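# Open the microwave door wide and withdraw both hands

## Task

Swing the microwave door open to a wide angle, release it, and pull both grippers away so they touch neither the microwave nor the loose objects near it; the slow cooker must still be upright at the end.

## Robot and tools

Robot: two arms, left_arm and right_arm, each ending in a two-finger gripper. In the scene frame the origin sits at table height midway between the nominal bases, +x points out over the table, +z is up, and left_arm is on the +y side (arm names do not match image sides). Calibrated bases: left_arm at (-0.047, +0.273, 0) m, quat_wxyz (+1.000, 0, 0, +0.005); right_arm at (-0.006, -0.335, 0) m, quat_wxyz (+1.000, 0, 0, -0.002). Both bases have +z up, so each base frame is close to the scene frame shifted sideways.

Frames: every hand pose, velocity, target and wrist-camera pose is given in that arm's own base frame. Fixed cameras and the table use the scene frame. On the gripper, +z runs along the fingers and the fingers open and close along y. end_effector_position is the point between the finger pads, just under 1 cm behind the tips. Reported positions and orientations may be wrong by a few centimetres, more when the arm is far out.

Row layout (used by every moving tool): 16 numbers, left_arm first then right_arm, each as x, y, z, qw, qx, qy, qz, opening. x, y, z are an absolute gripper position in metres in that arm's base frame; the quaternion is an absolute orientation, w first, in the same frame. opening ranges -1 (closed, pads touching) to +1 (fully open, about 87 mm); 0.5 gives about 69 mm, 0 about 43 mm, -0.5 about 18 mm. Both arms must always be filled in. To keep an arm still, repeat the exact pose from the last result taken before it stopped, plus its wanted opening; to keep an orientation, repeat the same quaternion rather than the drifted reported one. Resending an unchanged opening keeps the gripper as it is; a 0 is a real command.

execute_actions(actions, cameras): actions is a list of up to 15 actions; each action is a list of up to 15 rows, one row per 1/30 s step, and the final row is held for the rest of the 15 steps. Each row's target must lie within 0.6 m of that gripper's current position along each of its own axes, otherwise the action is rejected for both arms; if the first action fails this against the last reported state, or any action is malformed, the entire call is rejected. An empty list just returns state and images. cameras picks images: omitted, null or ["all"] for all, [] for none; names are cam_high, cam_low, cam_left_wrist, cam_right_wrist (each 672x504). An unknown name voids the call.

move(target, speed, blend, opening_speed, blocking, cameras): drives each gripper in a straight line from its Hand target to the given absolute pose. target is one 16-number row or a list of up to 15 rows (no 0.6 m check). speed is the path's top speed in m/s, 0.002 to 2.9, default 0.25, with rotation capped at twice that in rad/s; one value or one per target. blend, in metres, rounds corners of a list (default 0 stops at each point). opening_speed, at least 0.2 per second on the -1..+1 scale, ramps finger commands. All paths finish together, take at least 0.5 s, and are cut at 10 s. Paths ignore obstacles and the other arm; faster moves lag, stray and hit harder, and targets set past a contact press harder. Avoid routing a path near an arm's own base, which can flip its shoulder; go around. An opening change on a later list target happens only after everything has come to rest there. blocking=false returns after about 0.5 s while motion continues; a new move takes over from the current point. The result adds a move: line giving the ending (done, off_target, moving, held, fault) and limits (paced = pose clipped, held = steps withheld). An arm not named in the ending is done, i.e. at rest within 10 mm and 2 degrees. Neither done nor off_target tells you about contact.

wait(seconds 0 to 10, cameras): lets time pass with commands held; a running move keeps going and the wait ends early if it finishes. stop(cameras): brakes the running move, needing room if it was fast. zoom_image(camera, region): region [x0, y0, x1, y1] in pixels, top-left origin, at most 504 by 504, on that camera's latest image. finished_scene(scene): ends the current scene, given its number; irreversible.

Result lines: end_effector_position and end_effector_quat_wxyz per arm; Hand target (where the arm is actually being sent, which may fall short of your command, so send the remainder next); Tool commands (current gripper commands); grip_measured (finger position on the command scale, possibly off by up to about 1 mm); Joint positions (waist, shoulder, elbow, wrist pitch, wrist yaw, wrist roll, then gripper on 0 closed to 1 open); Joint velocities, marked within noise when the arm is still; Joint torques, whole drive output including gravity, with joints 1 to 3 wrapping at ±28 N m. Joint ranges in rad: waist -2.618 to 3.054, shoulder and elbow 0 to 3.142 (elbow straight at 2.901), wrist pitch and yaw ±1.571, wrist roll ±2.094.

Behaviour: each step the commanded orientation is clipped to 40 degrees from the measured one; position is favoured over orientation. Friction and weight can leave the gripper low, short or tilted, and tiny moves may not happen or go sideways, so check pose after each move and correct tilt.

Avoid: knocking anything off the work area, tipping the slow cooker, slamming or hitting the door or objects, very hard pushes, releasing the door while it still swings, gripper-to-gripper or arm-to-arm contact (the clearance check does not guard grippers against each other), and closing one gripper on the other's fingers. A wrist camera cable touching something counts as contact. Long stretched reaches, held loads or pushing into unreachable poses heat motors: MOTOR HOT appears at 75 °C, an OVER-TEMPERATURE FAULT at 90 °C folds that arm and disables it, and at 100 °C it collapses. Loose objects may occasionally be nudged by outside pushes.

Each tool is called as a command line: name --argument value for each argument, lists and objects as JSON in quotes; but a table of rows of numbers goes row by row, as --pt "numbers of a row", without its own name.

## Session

execute_actions --actions '[]'

zoom_image --camera "cam_high" --region '[220, 230, 460, 440]'

zoom_image --camera "cam_low" --region '[170, 80, 420, 350]'

Scene clock: 0.00 s.
left_arm: end_effector_position=(+0.3747, +0.0118, +0.0832) grip_measured=+1.000 end_effector_quat_wxyz=(+0.659, -0.062, +0.746, +0.071) | right_arm: end_effector_position=(+0.3854, +0.0004, +0.0938) grip_measured=+0.990 end_effector_quat_wxyz=(+0.684, +0.025, +0.726, -0.074)
Joint positions: left_arm=[-0.101 1.562 0.241 1.194 -0.289 -0.012 1] | right_arm=[0.13 1.627 0.257 1.314 0.272 -0.059 0.995]
Joint velocities: within noise
Joint torques (N m): no reading
Heat: left arm: 33 °C; right arm: 35 °C.
Hand target: left_arm +0.3772, +0.0115, +0.0887; +0.665, -0.063, +0.740, +0.070 | right_arm +0.3887, +0.0009, +0.1034; +0.695, +0.028, +0.715, -0.072
Tool commands: left_gripper/opening=+1.0 right_gripper/opening=+1.0

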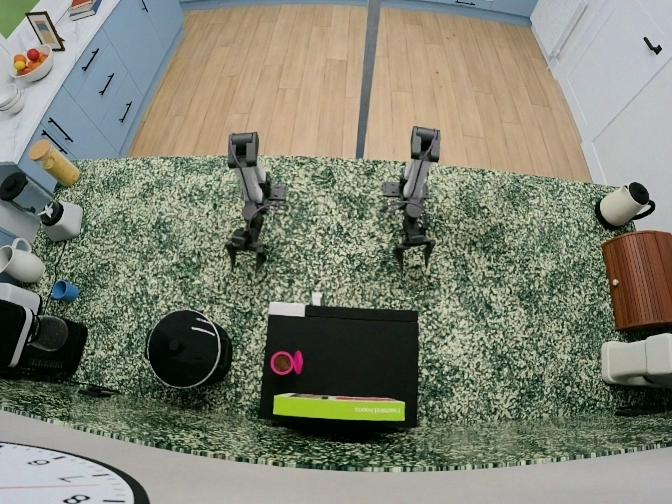

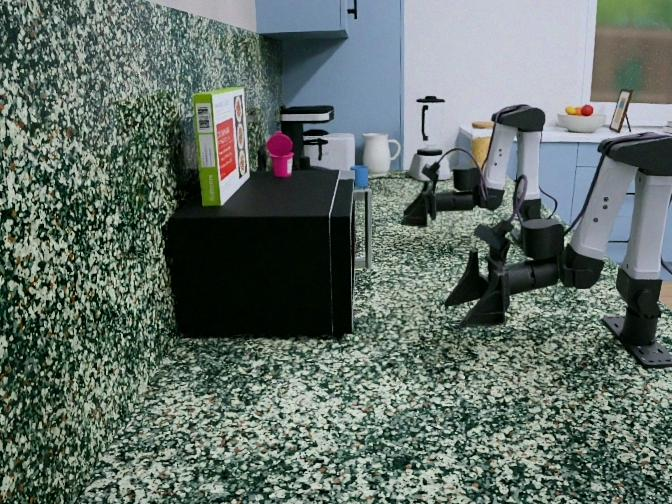

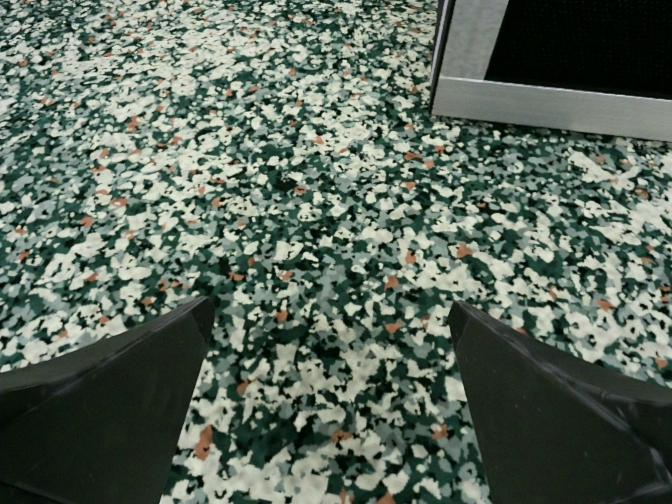

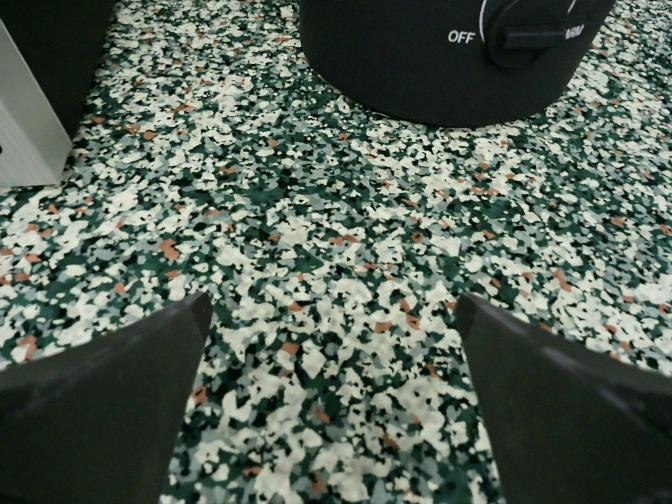

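Scaled by 2.100 from the camera's 672x504 image, which has a finer 960x720 frame.

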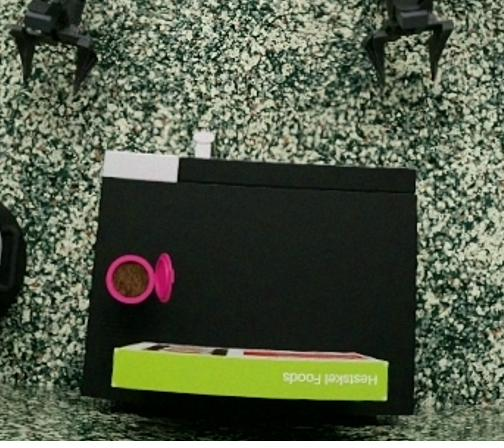

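Scaled by 1.867 from the camera's 672x504 image, which has a finer 960x720 frame.

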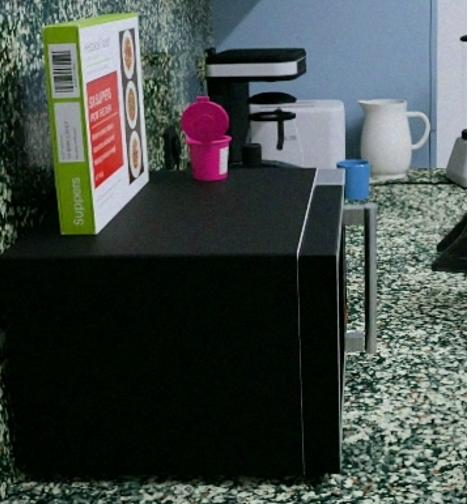

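move --pt "0.10 0.32 0.14 0.5 -0.5 0.5 0.5 0.5 0.41 0.288 0.153 0.7068 0.0185 0.7068 -0.0185 1" --cameras '["cam_high","cam_low","cam_right_wrist"]' --speed 0.35

zoom_image --camera "cam_high" --region '[250, 230, 400, 340]'

zoom_image --camera "cam_low" --region '[330, 150, 480, 290]'

Scene clock: 4.57 s.
left_arm: end_effector_position=(+0.0953, +0.3123, +0.1257) grip_measured=+0.500 end_effector_quat_wxyz=(+0.484, -0.506, +0.512, +0.498) | right_arm: end_effector_position=(+0.4063, +0.2839, +0.1456) grip_measured=+0.990 end_effector_quat_wxyz=(+0.702, +0.005, +0.712, -0.024)
Joint positions: left_arm=[0.957 1.179 0.142 0.991 -0.621 -0.006 0.75] | right_arm=[0.901 1.928 0.95 0.956 0.943 -0.01 0.995]
Joint velocities: within noise
Joint torques (N m): left_arm=[0.44 -1.44 8.13 2.16 0.13 0.09] | right_arm=[0.25 -7.99 7.83 1.56 0.23 0.14]
Heat: left arm: 33 °C; right arm: 36 °C.
Hand target: left_arm +0.0996, +0.3192, +0.1402; +0.500, -0.500, +0.500, +0.500 | right_arm +0.4098, +0.2879, +0.1531; +0.707, +0.018, +0.707, -0.018
Off the commanded pose: left_arm 0.017 m, 2 deg | right_arm 0.009 m, 2 deg.
move: off_target (left_arm)
Images, in order (width x height): cam_high 672x504, cam_low 672x504, cam_right_wrist 672x504.

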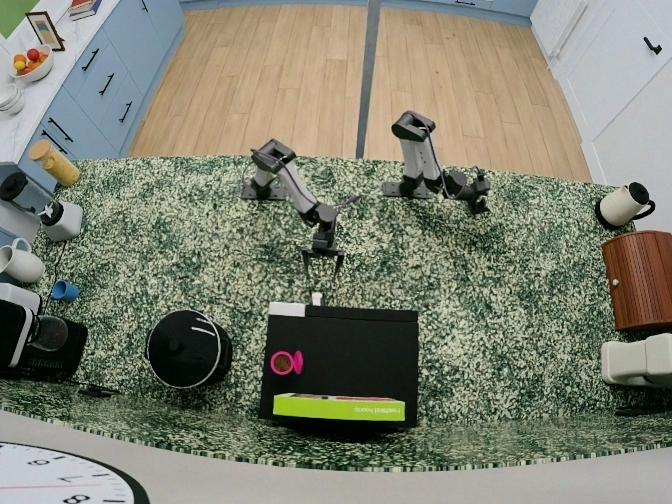

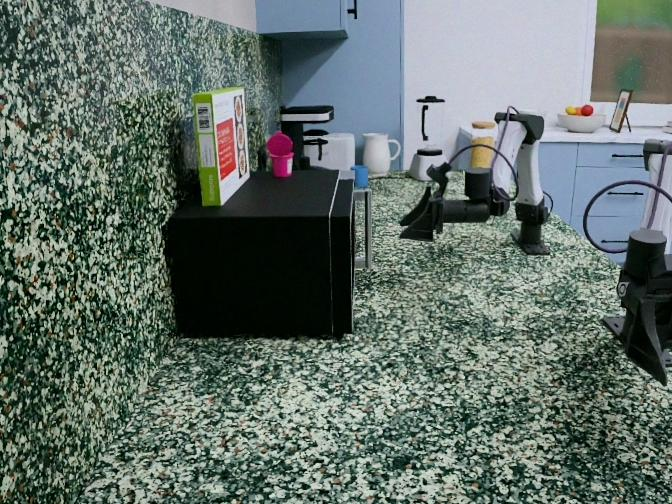

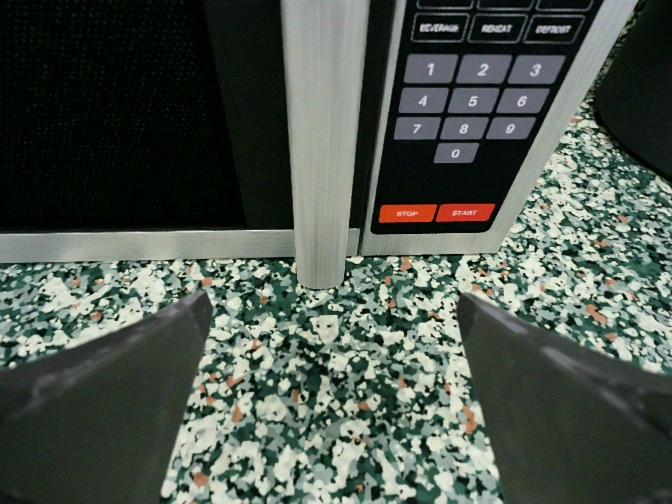

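Scaled by 3.360 from the camera's 672x504 image, which has a finer 960x720 frame.

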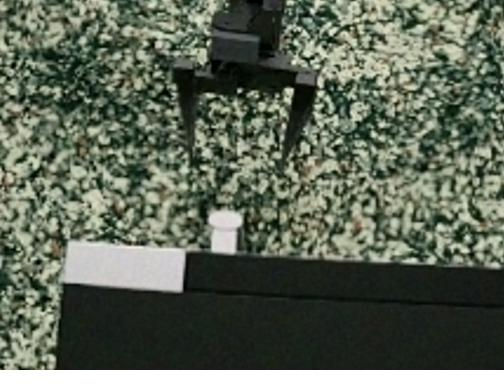

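Scaled by 3.360 from the camera's 672x504 image, which has a finer 960x720 frame.

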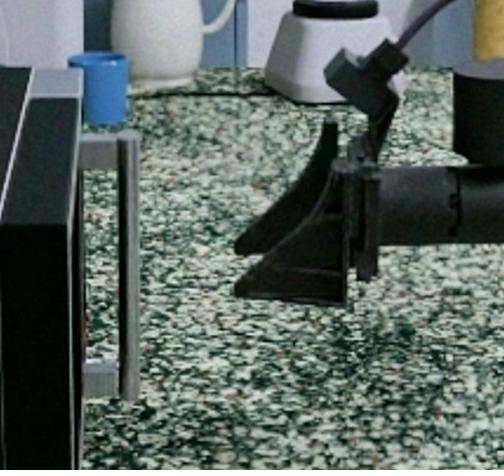

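move --pt "0.10 0.32 0.14 0.5 -0.5 0.5 0.5 0.5 0.502 0.287 0.153 0.7068 0.0185 0.7068 -0.0185 1" --pt "0.10 0.32 0.14 0.5 -0.5 0.5 0.5 0.5 0.502 0.287 0.153 0.7068 0.0185 0.7068 -0.0185 -0.6" --cameras '["cam_high","cam_right_wrist"]' --speed 0.15 --opening_speed 1.8

Scene clock: 7.20 s.
left_arm: end_effector_position=(+0.0953, +0.3124, +0.1260) grip_measured=+0.500 end_effector_quat_wxyz=(+0.484, -0.506, +0.512, +0.498) | right_arm: end_effector_position=(+0.4970, +0.2830, +0.1442) grip_measured=-0.276 end_effector_quat_wxyz=(+0.701, +0.013, +0.713, -0.026)
Joint positions: left_arm=[0.957 1.179 0.142 0.993 -0.621 -0.006 0.75] | right_arm=[0.738 2.12 1.252 0.844 0.792 -0.002 0.362]
Joint velocities: within noise
Joint torques (N m): left_arm=[0.46 -1.43 8.14 2.12 0.12 0.09] | right_arm=[-0.01 -10.11 8.29 1.63 0.06 0.06]
Heat: left arm: 33 °C; right arm: 37 °C.
Hand target: left_arm +0.0996, +0.3193, +0.1402; +0.500, -0.500, +0.500, +0.500 | right_arm +0.5016, +0.2868, +0.1531; +0.707, +0.018, +0.707, -0.018
Off the commanded pose: left_arm 0.017 m, 2 deg | right_arm 0.011 m, 1 deg.
move: off_target (left_arm, right_arm); target 2's new opening was sent with right_arm's hand 0.012 m and 2 deg from that target
Images, in order (width x height): cam_high 672x504, cam_right_wrist 672x504.

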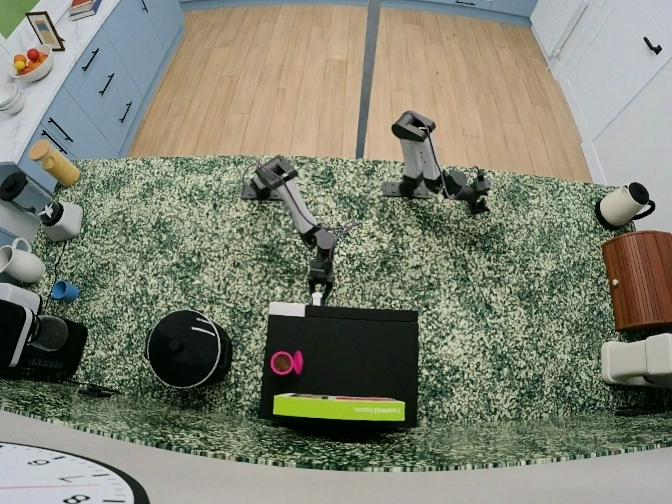

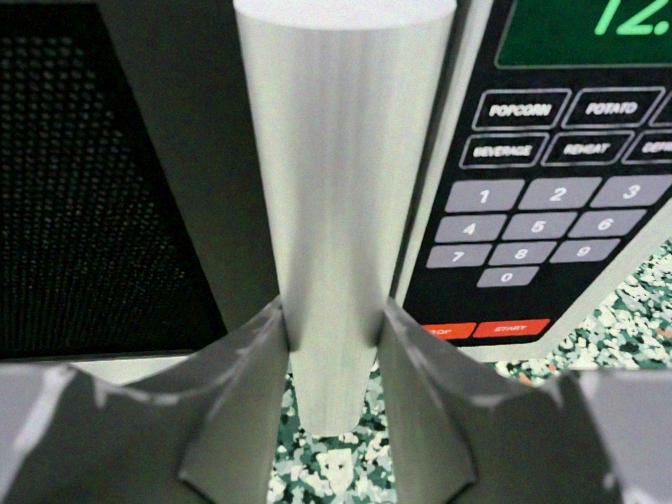

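move --pt "0.10 0.32 0.14 0.5 -0.5 0.5 0.5 0.5 0.442 0.300 0.153 0.7044 0.0616 0.7044 -0.0616 -0.6" --pt "0.10 0.32 0.14 0.5 -0.5 0.5 0.5 0.5 0.388 0.324 0.153 0.699 0.1045 0.699 -0.1045 -0.6" --pt "0.10 0.32 0.14 0.5 -0.5 0.5 0.5 0.5 0.339 0.358 0.153 0.6963 0.1228 0.6963 -0.1228 -0.6" --pt "0.10 0.32 0.14 0.5 -0.5 0.5 0.5 0.5 0.296 0.399 0.153 0.7025 0.08 0.7025 -0.08 -0.6" --pt "0.10 0.32 0.14 0.5 -0.5 0.5 0.5 0.5 0.275 0.426 0.153 0.706 0.037 0.706 -0.037 -0.6" --speed 0.14 --blend 0.01 --cameras '["cam_high","cam_low","cam_right_wrist"]'

Scene clock: 10.10 s.
left_arm: end_effector_position=(+0.0954, +0.3124, +0.1260) grip_measured=+0.500 end_effector_quat_wxyz=(+0.484, -0.506, +0.512, +0.498) | right_arm: end_effector_position=(+0.3034, +0.4258, +0.1416) grip_measured=-0.407 end_effector_quat_wxyz=(+0.704, +0.026, +0.709, -0.017)
Joint positions: left_arm=[0.957 1.179 0.142 0.993 -0.621 -0.006 0.75] | right_arm=[1.284 2.185 1.347 0.804 1.345 0.047 0.296]
Joint velocities: within noise
Joint torques (N m): left_arm=[0.47 -1.44 8.17 2.11 0.12 0.08] | right_arm=[5.64 -12.3 6.93 1.18 1.3 -0.2]
Heat: left arm: 34 °C; right arm: 38 °C.
Hand target: left_arm +0.0997, +0.3193, +0.1402; +0.500, -0.500, +0.500, +0.500 | right_arm +0.2764, +0.4265, +0.1523; +0.705, +0.036, +0.707, -0.035
Off the commanded pose: left_arm 0.017 m, 2 deg | right_arm 0.031 m, 3 deg.
move: off_target (left_arm, right_arm)
Images, in order (width x height): cam_high 672x504, cam_low 672x504, cam_right_wrist 672x504.

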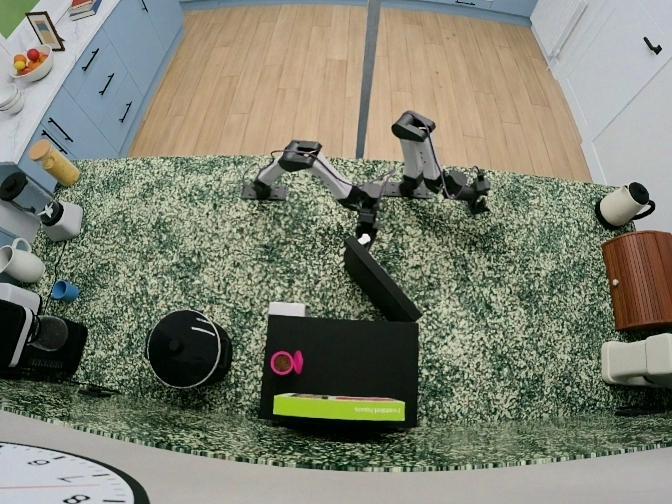

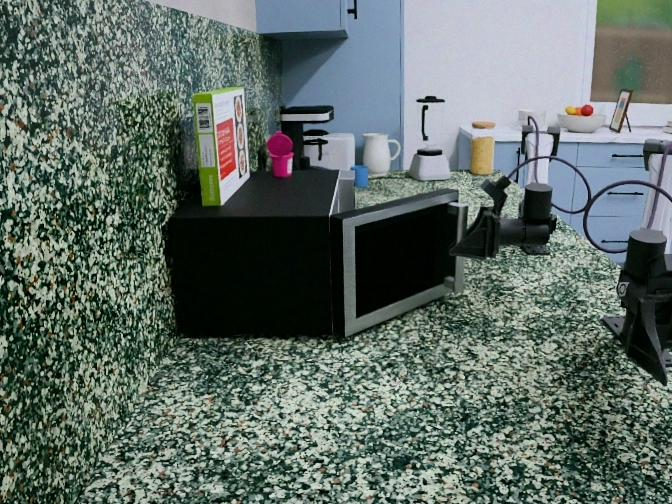

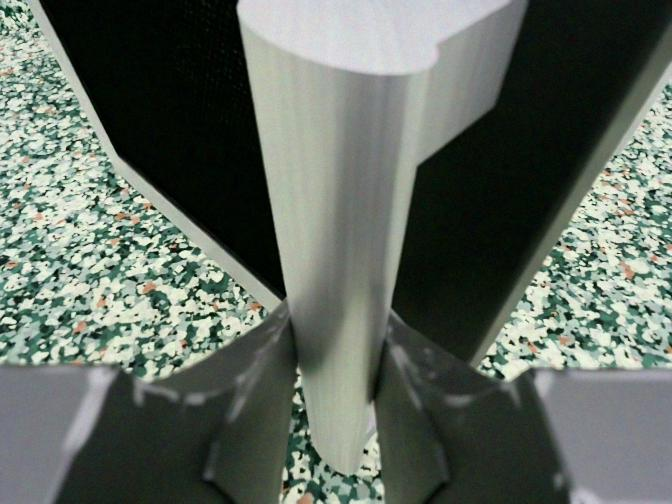

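move --pt "0.10 0.32 0.14 0.5 -0.5 0.5 0.5 0.5 0.301 0.427 0.151 0.7054 0.0493 0.7054 -0.0493 0.4" --pt "0.10 0.32 0.14 0.5 -0.5 0.5 0.5 0.5 0.215 0.425 0.15 0.7054 0.0493 0.7054 -0.0493 0.4" --pt "0.10 0.32 0.14 0.5 -0.5 0.5 0.5 0.5 0.235 0.26 0.15 0.6830 -0.183 0.683 0.183 0.4" --pt "0.10 0.32 0.14 0.5 -0.5 0.5 0.5 0.5 0.35 0.30 0.15 0.6124 -0.3536 0.6124 0.3536 0.4" --opening_speed 1.8 --blend '[0,0.015,0.03,0]' --speed '[0.2,0.2,0.3,0.3]' --cameras '["cam_high","cam_right_wrist"]'

Scene clock: 14.73 s.
left_arm: end_effector_position=(+0.0954, +0.3124, +0.1261) grip_measured=+0.500 end_effector_quat_wxyz=(+0.485, -0.506, +0.512, +0.498) | right_arm: end_effector_position=(+0.3435, +0.2956, +0.1354) grip_measured=+0.400 end_effector_quat_wxyz=(+0.598, -0.353, +0.630, +0.347)
Joint positions: left_arm=[0.957 1.179 0.142 0.993 -0.621 -0.006 0.75] | right_arm=[0.518 1.691 0.614 1.026 -0.519 -0.01 0.7]
Joint velocities: within noise
Joint torques (N m): left_arm=[0.47 -1.44 8.13 2.11 0.12 0.09] | right_arm=[-0.29 -5.74 7.65 2.04 -0.11 0.12]
Heat: left arm: 35 °C; right arm: 39 °C.
Hand target: left_arm +0.0997, +0.3193, +0.1403; +0.500, -0.500, +0.500, +0.500 | right_arm +0.3495, +0.2996, +0.1500; +0.612, -0.354, +0.612, +0.353
Off the commanded pose: left_arm 0.016 m, 2 deg | right_arm 0.017 m, 3 deg.
move: off_target (left_arm, right_arm)
Images, in order (width x height): cam_high 672x504, cam_right_wrist 672x504.

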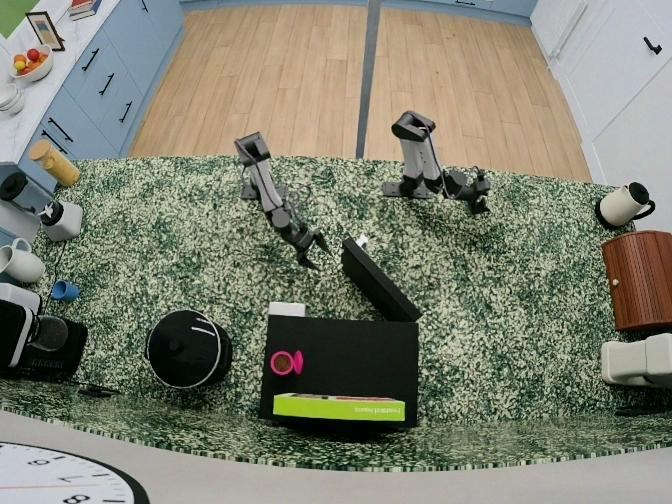

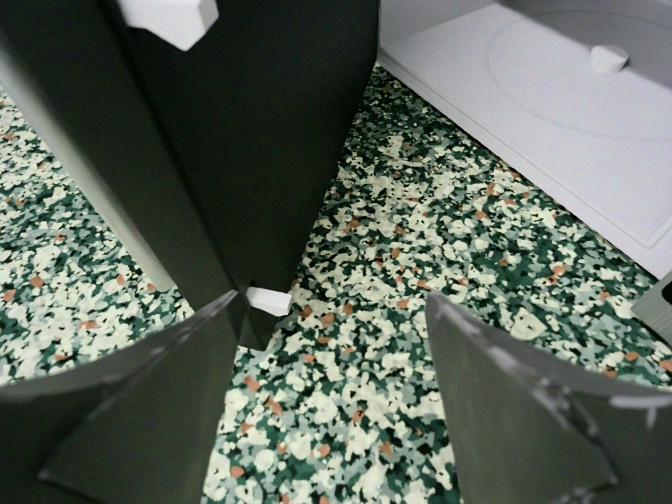

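move --pt "0.10 0.32 0.14 0.5 -0.5 0.5 0.5 0.5 0.40 0.34 0.15 0.5792 -0.4056 0.5792 0.4056 -1" --pt "0.10 0.32 0.14 0.5 -0.5 0.5 0.5 0.5 0.38 0.43 0.15 0.5792 -0.4056 0.5792 0.4056 -1" --pt "0.10 0.32 0.14 0.5 -0.5 0.5 0.5 0.5 0.33 0.54 0.15 0.561 -0.4305 0.561 0.4305 -1" --pt "0.10 0.32 0.14 0.5 -0.5 0.5 0.5 0.5 0.29 0.665 0.15 0.561 -0.4305 0.561 0.4305 -1" --opening_speed 1.8 --blend '[0.01,0.02,0.02,0]' --speed '[0.2,0.15,0.15,0.14]' --cameras '["cam_high","cam_low"]'

Scene clock: 18.57 s.
left_arm: end_effector_position=(+0.0954, +0.3124, +0.1261) grip_measured=+0.500 end_effector_quat_wxyz=(+0.485, -0.506, +0.512, +0.498) | right_arm: end_effector_position=(+0.3155, +0.6263, +0.1445) grip_measured=-1.000 end_effector_quat_wxyz=(+0.546, -0.427, +0.595, +0.407)
Joint positions: left_arm=[0.957 1.179 0.142 0.993 -0.621 -0.006 0.75] | right_arm=[1.051 2.43 1.859 0.498 -0.211 0.003 0]
Joint velocities: within noise
Joint torques (N m): left_arm=[0.47 -1.42 8.13 2.12 0.12 0.09] | right_arm=[5.63 -7.68 12.41 2.53 0.23 0.05]
Heat: left arm: 36 °C; right arm: 40 °C.
Hand target: left_arm +0.0997, +0.3193, +0.1402; +0.500, -0.500, +0.500, +0.500 | right_arm +0.2857, +0.6564, +0.1503; +0.560, -0.430, +0.562, +0.431
Off the commanded pose: left_arm 0.016 m, 2 deg | right_arm 0.047 m, 5 deg.
move: off_target (left_arm, right_arm)
Images, in order (width x height): cam_high 672x504, cam_low 672x504.

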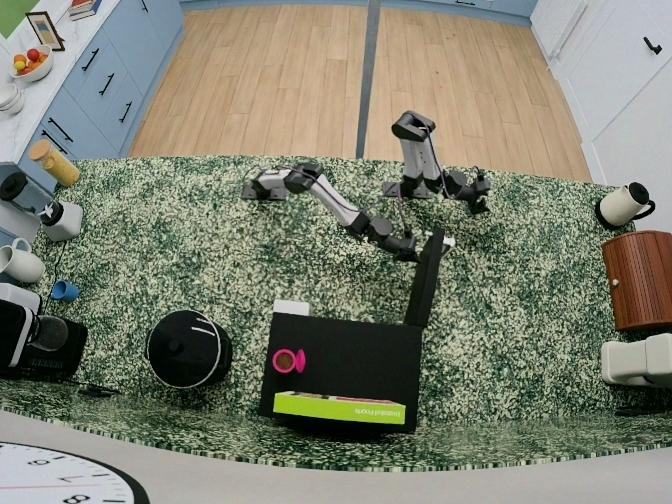

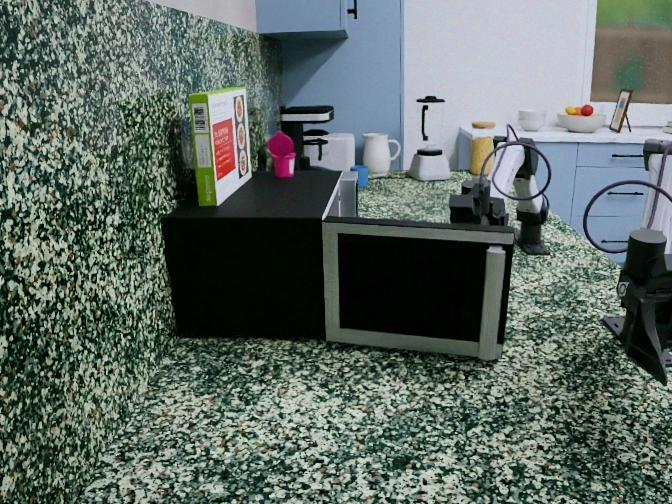

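move --pt "0.10 0.32 0.14 0.5 -0.5 0.5 0.5 0.5 0.31 0.60 0.15 0.561 -0.4305 0.561 0.4305 -1" --pt "0.10 0.32 0.14 0.5 -0.5 0.5 0.5 0.5 0.27 0.10 0.15 0.6533 -0.2706 0.6533 0.2706 -1" --speed '[0.12,0.35]' --cameras '["cam_high","cam_low"]'

Scene clock: 22.03 s.
left_arm: end_effector_position=(+0.0954, +0.3124, +0.1261) grip_measured=+0.500 end_effector_quat_wxyz=(+0.485, -0.506, +0.512, +0.498) | right_arm: end_effector_position=(+0.2654, +0.1004, +0.1353) grip_measured=-1.000 end_effector_quat_wxyz=(+0.642, -0.257, +0.668, +0.277)
Joint positions: left_arm=[0.957 1.179 0.142 0.993 -0.621 -0.006 0.75] | right_arm=[-0.159 0.916 0.093 0.783 -0.934 0.007 0]
Joint velocities: within noise
Joint torques (N m): left_arm=[0.49 -1.43 8.14 2.12 0.12 0.09] | right_arm=[-0.28 -1.46 8.7 1.58 -0.12 -0.02]
Heat: left arm: 37 °C; right arm: 41 °C.
Hand target: left_arm +0.0997, +0.3193, +0.1402; +0.500, -0.500, +0.500, +0.500 | right_arm +0.2697, +0.1000, +0.1498; +0.653, -0.270, +0.653, +0.270
Off the commanded pose: left_arm 0.016 m, 2 deg | right_arm 0.015 m, 3 deg.
move: off_target (left_arm, right_arm)
Images, in order (width x height): cam_high 672x504, cam_low 672x504.

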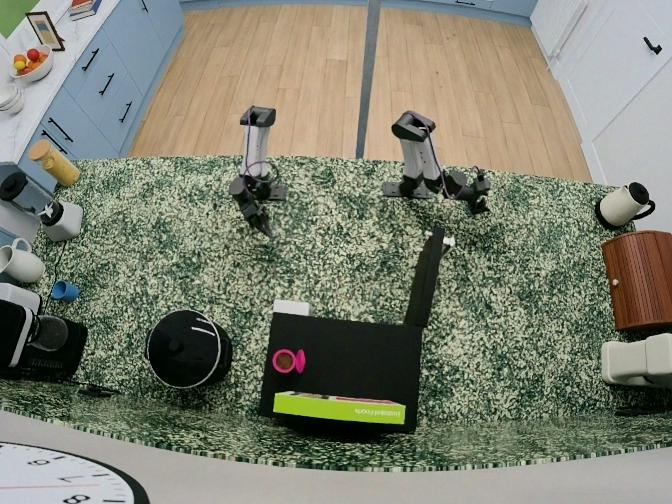

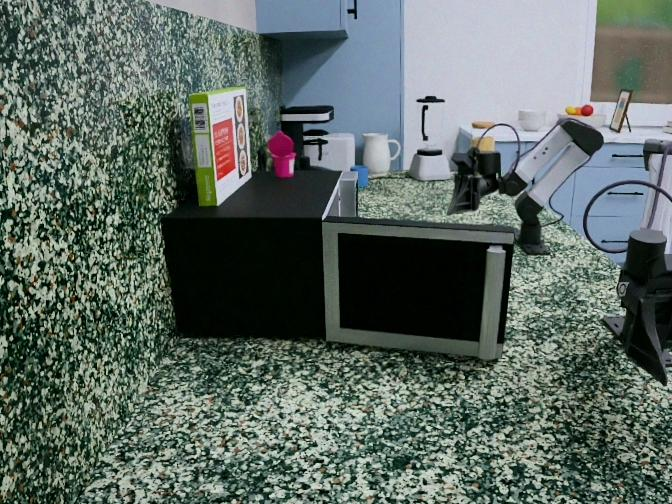

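finished_scene --scene 3

The scene is finished: the task was done.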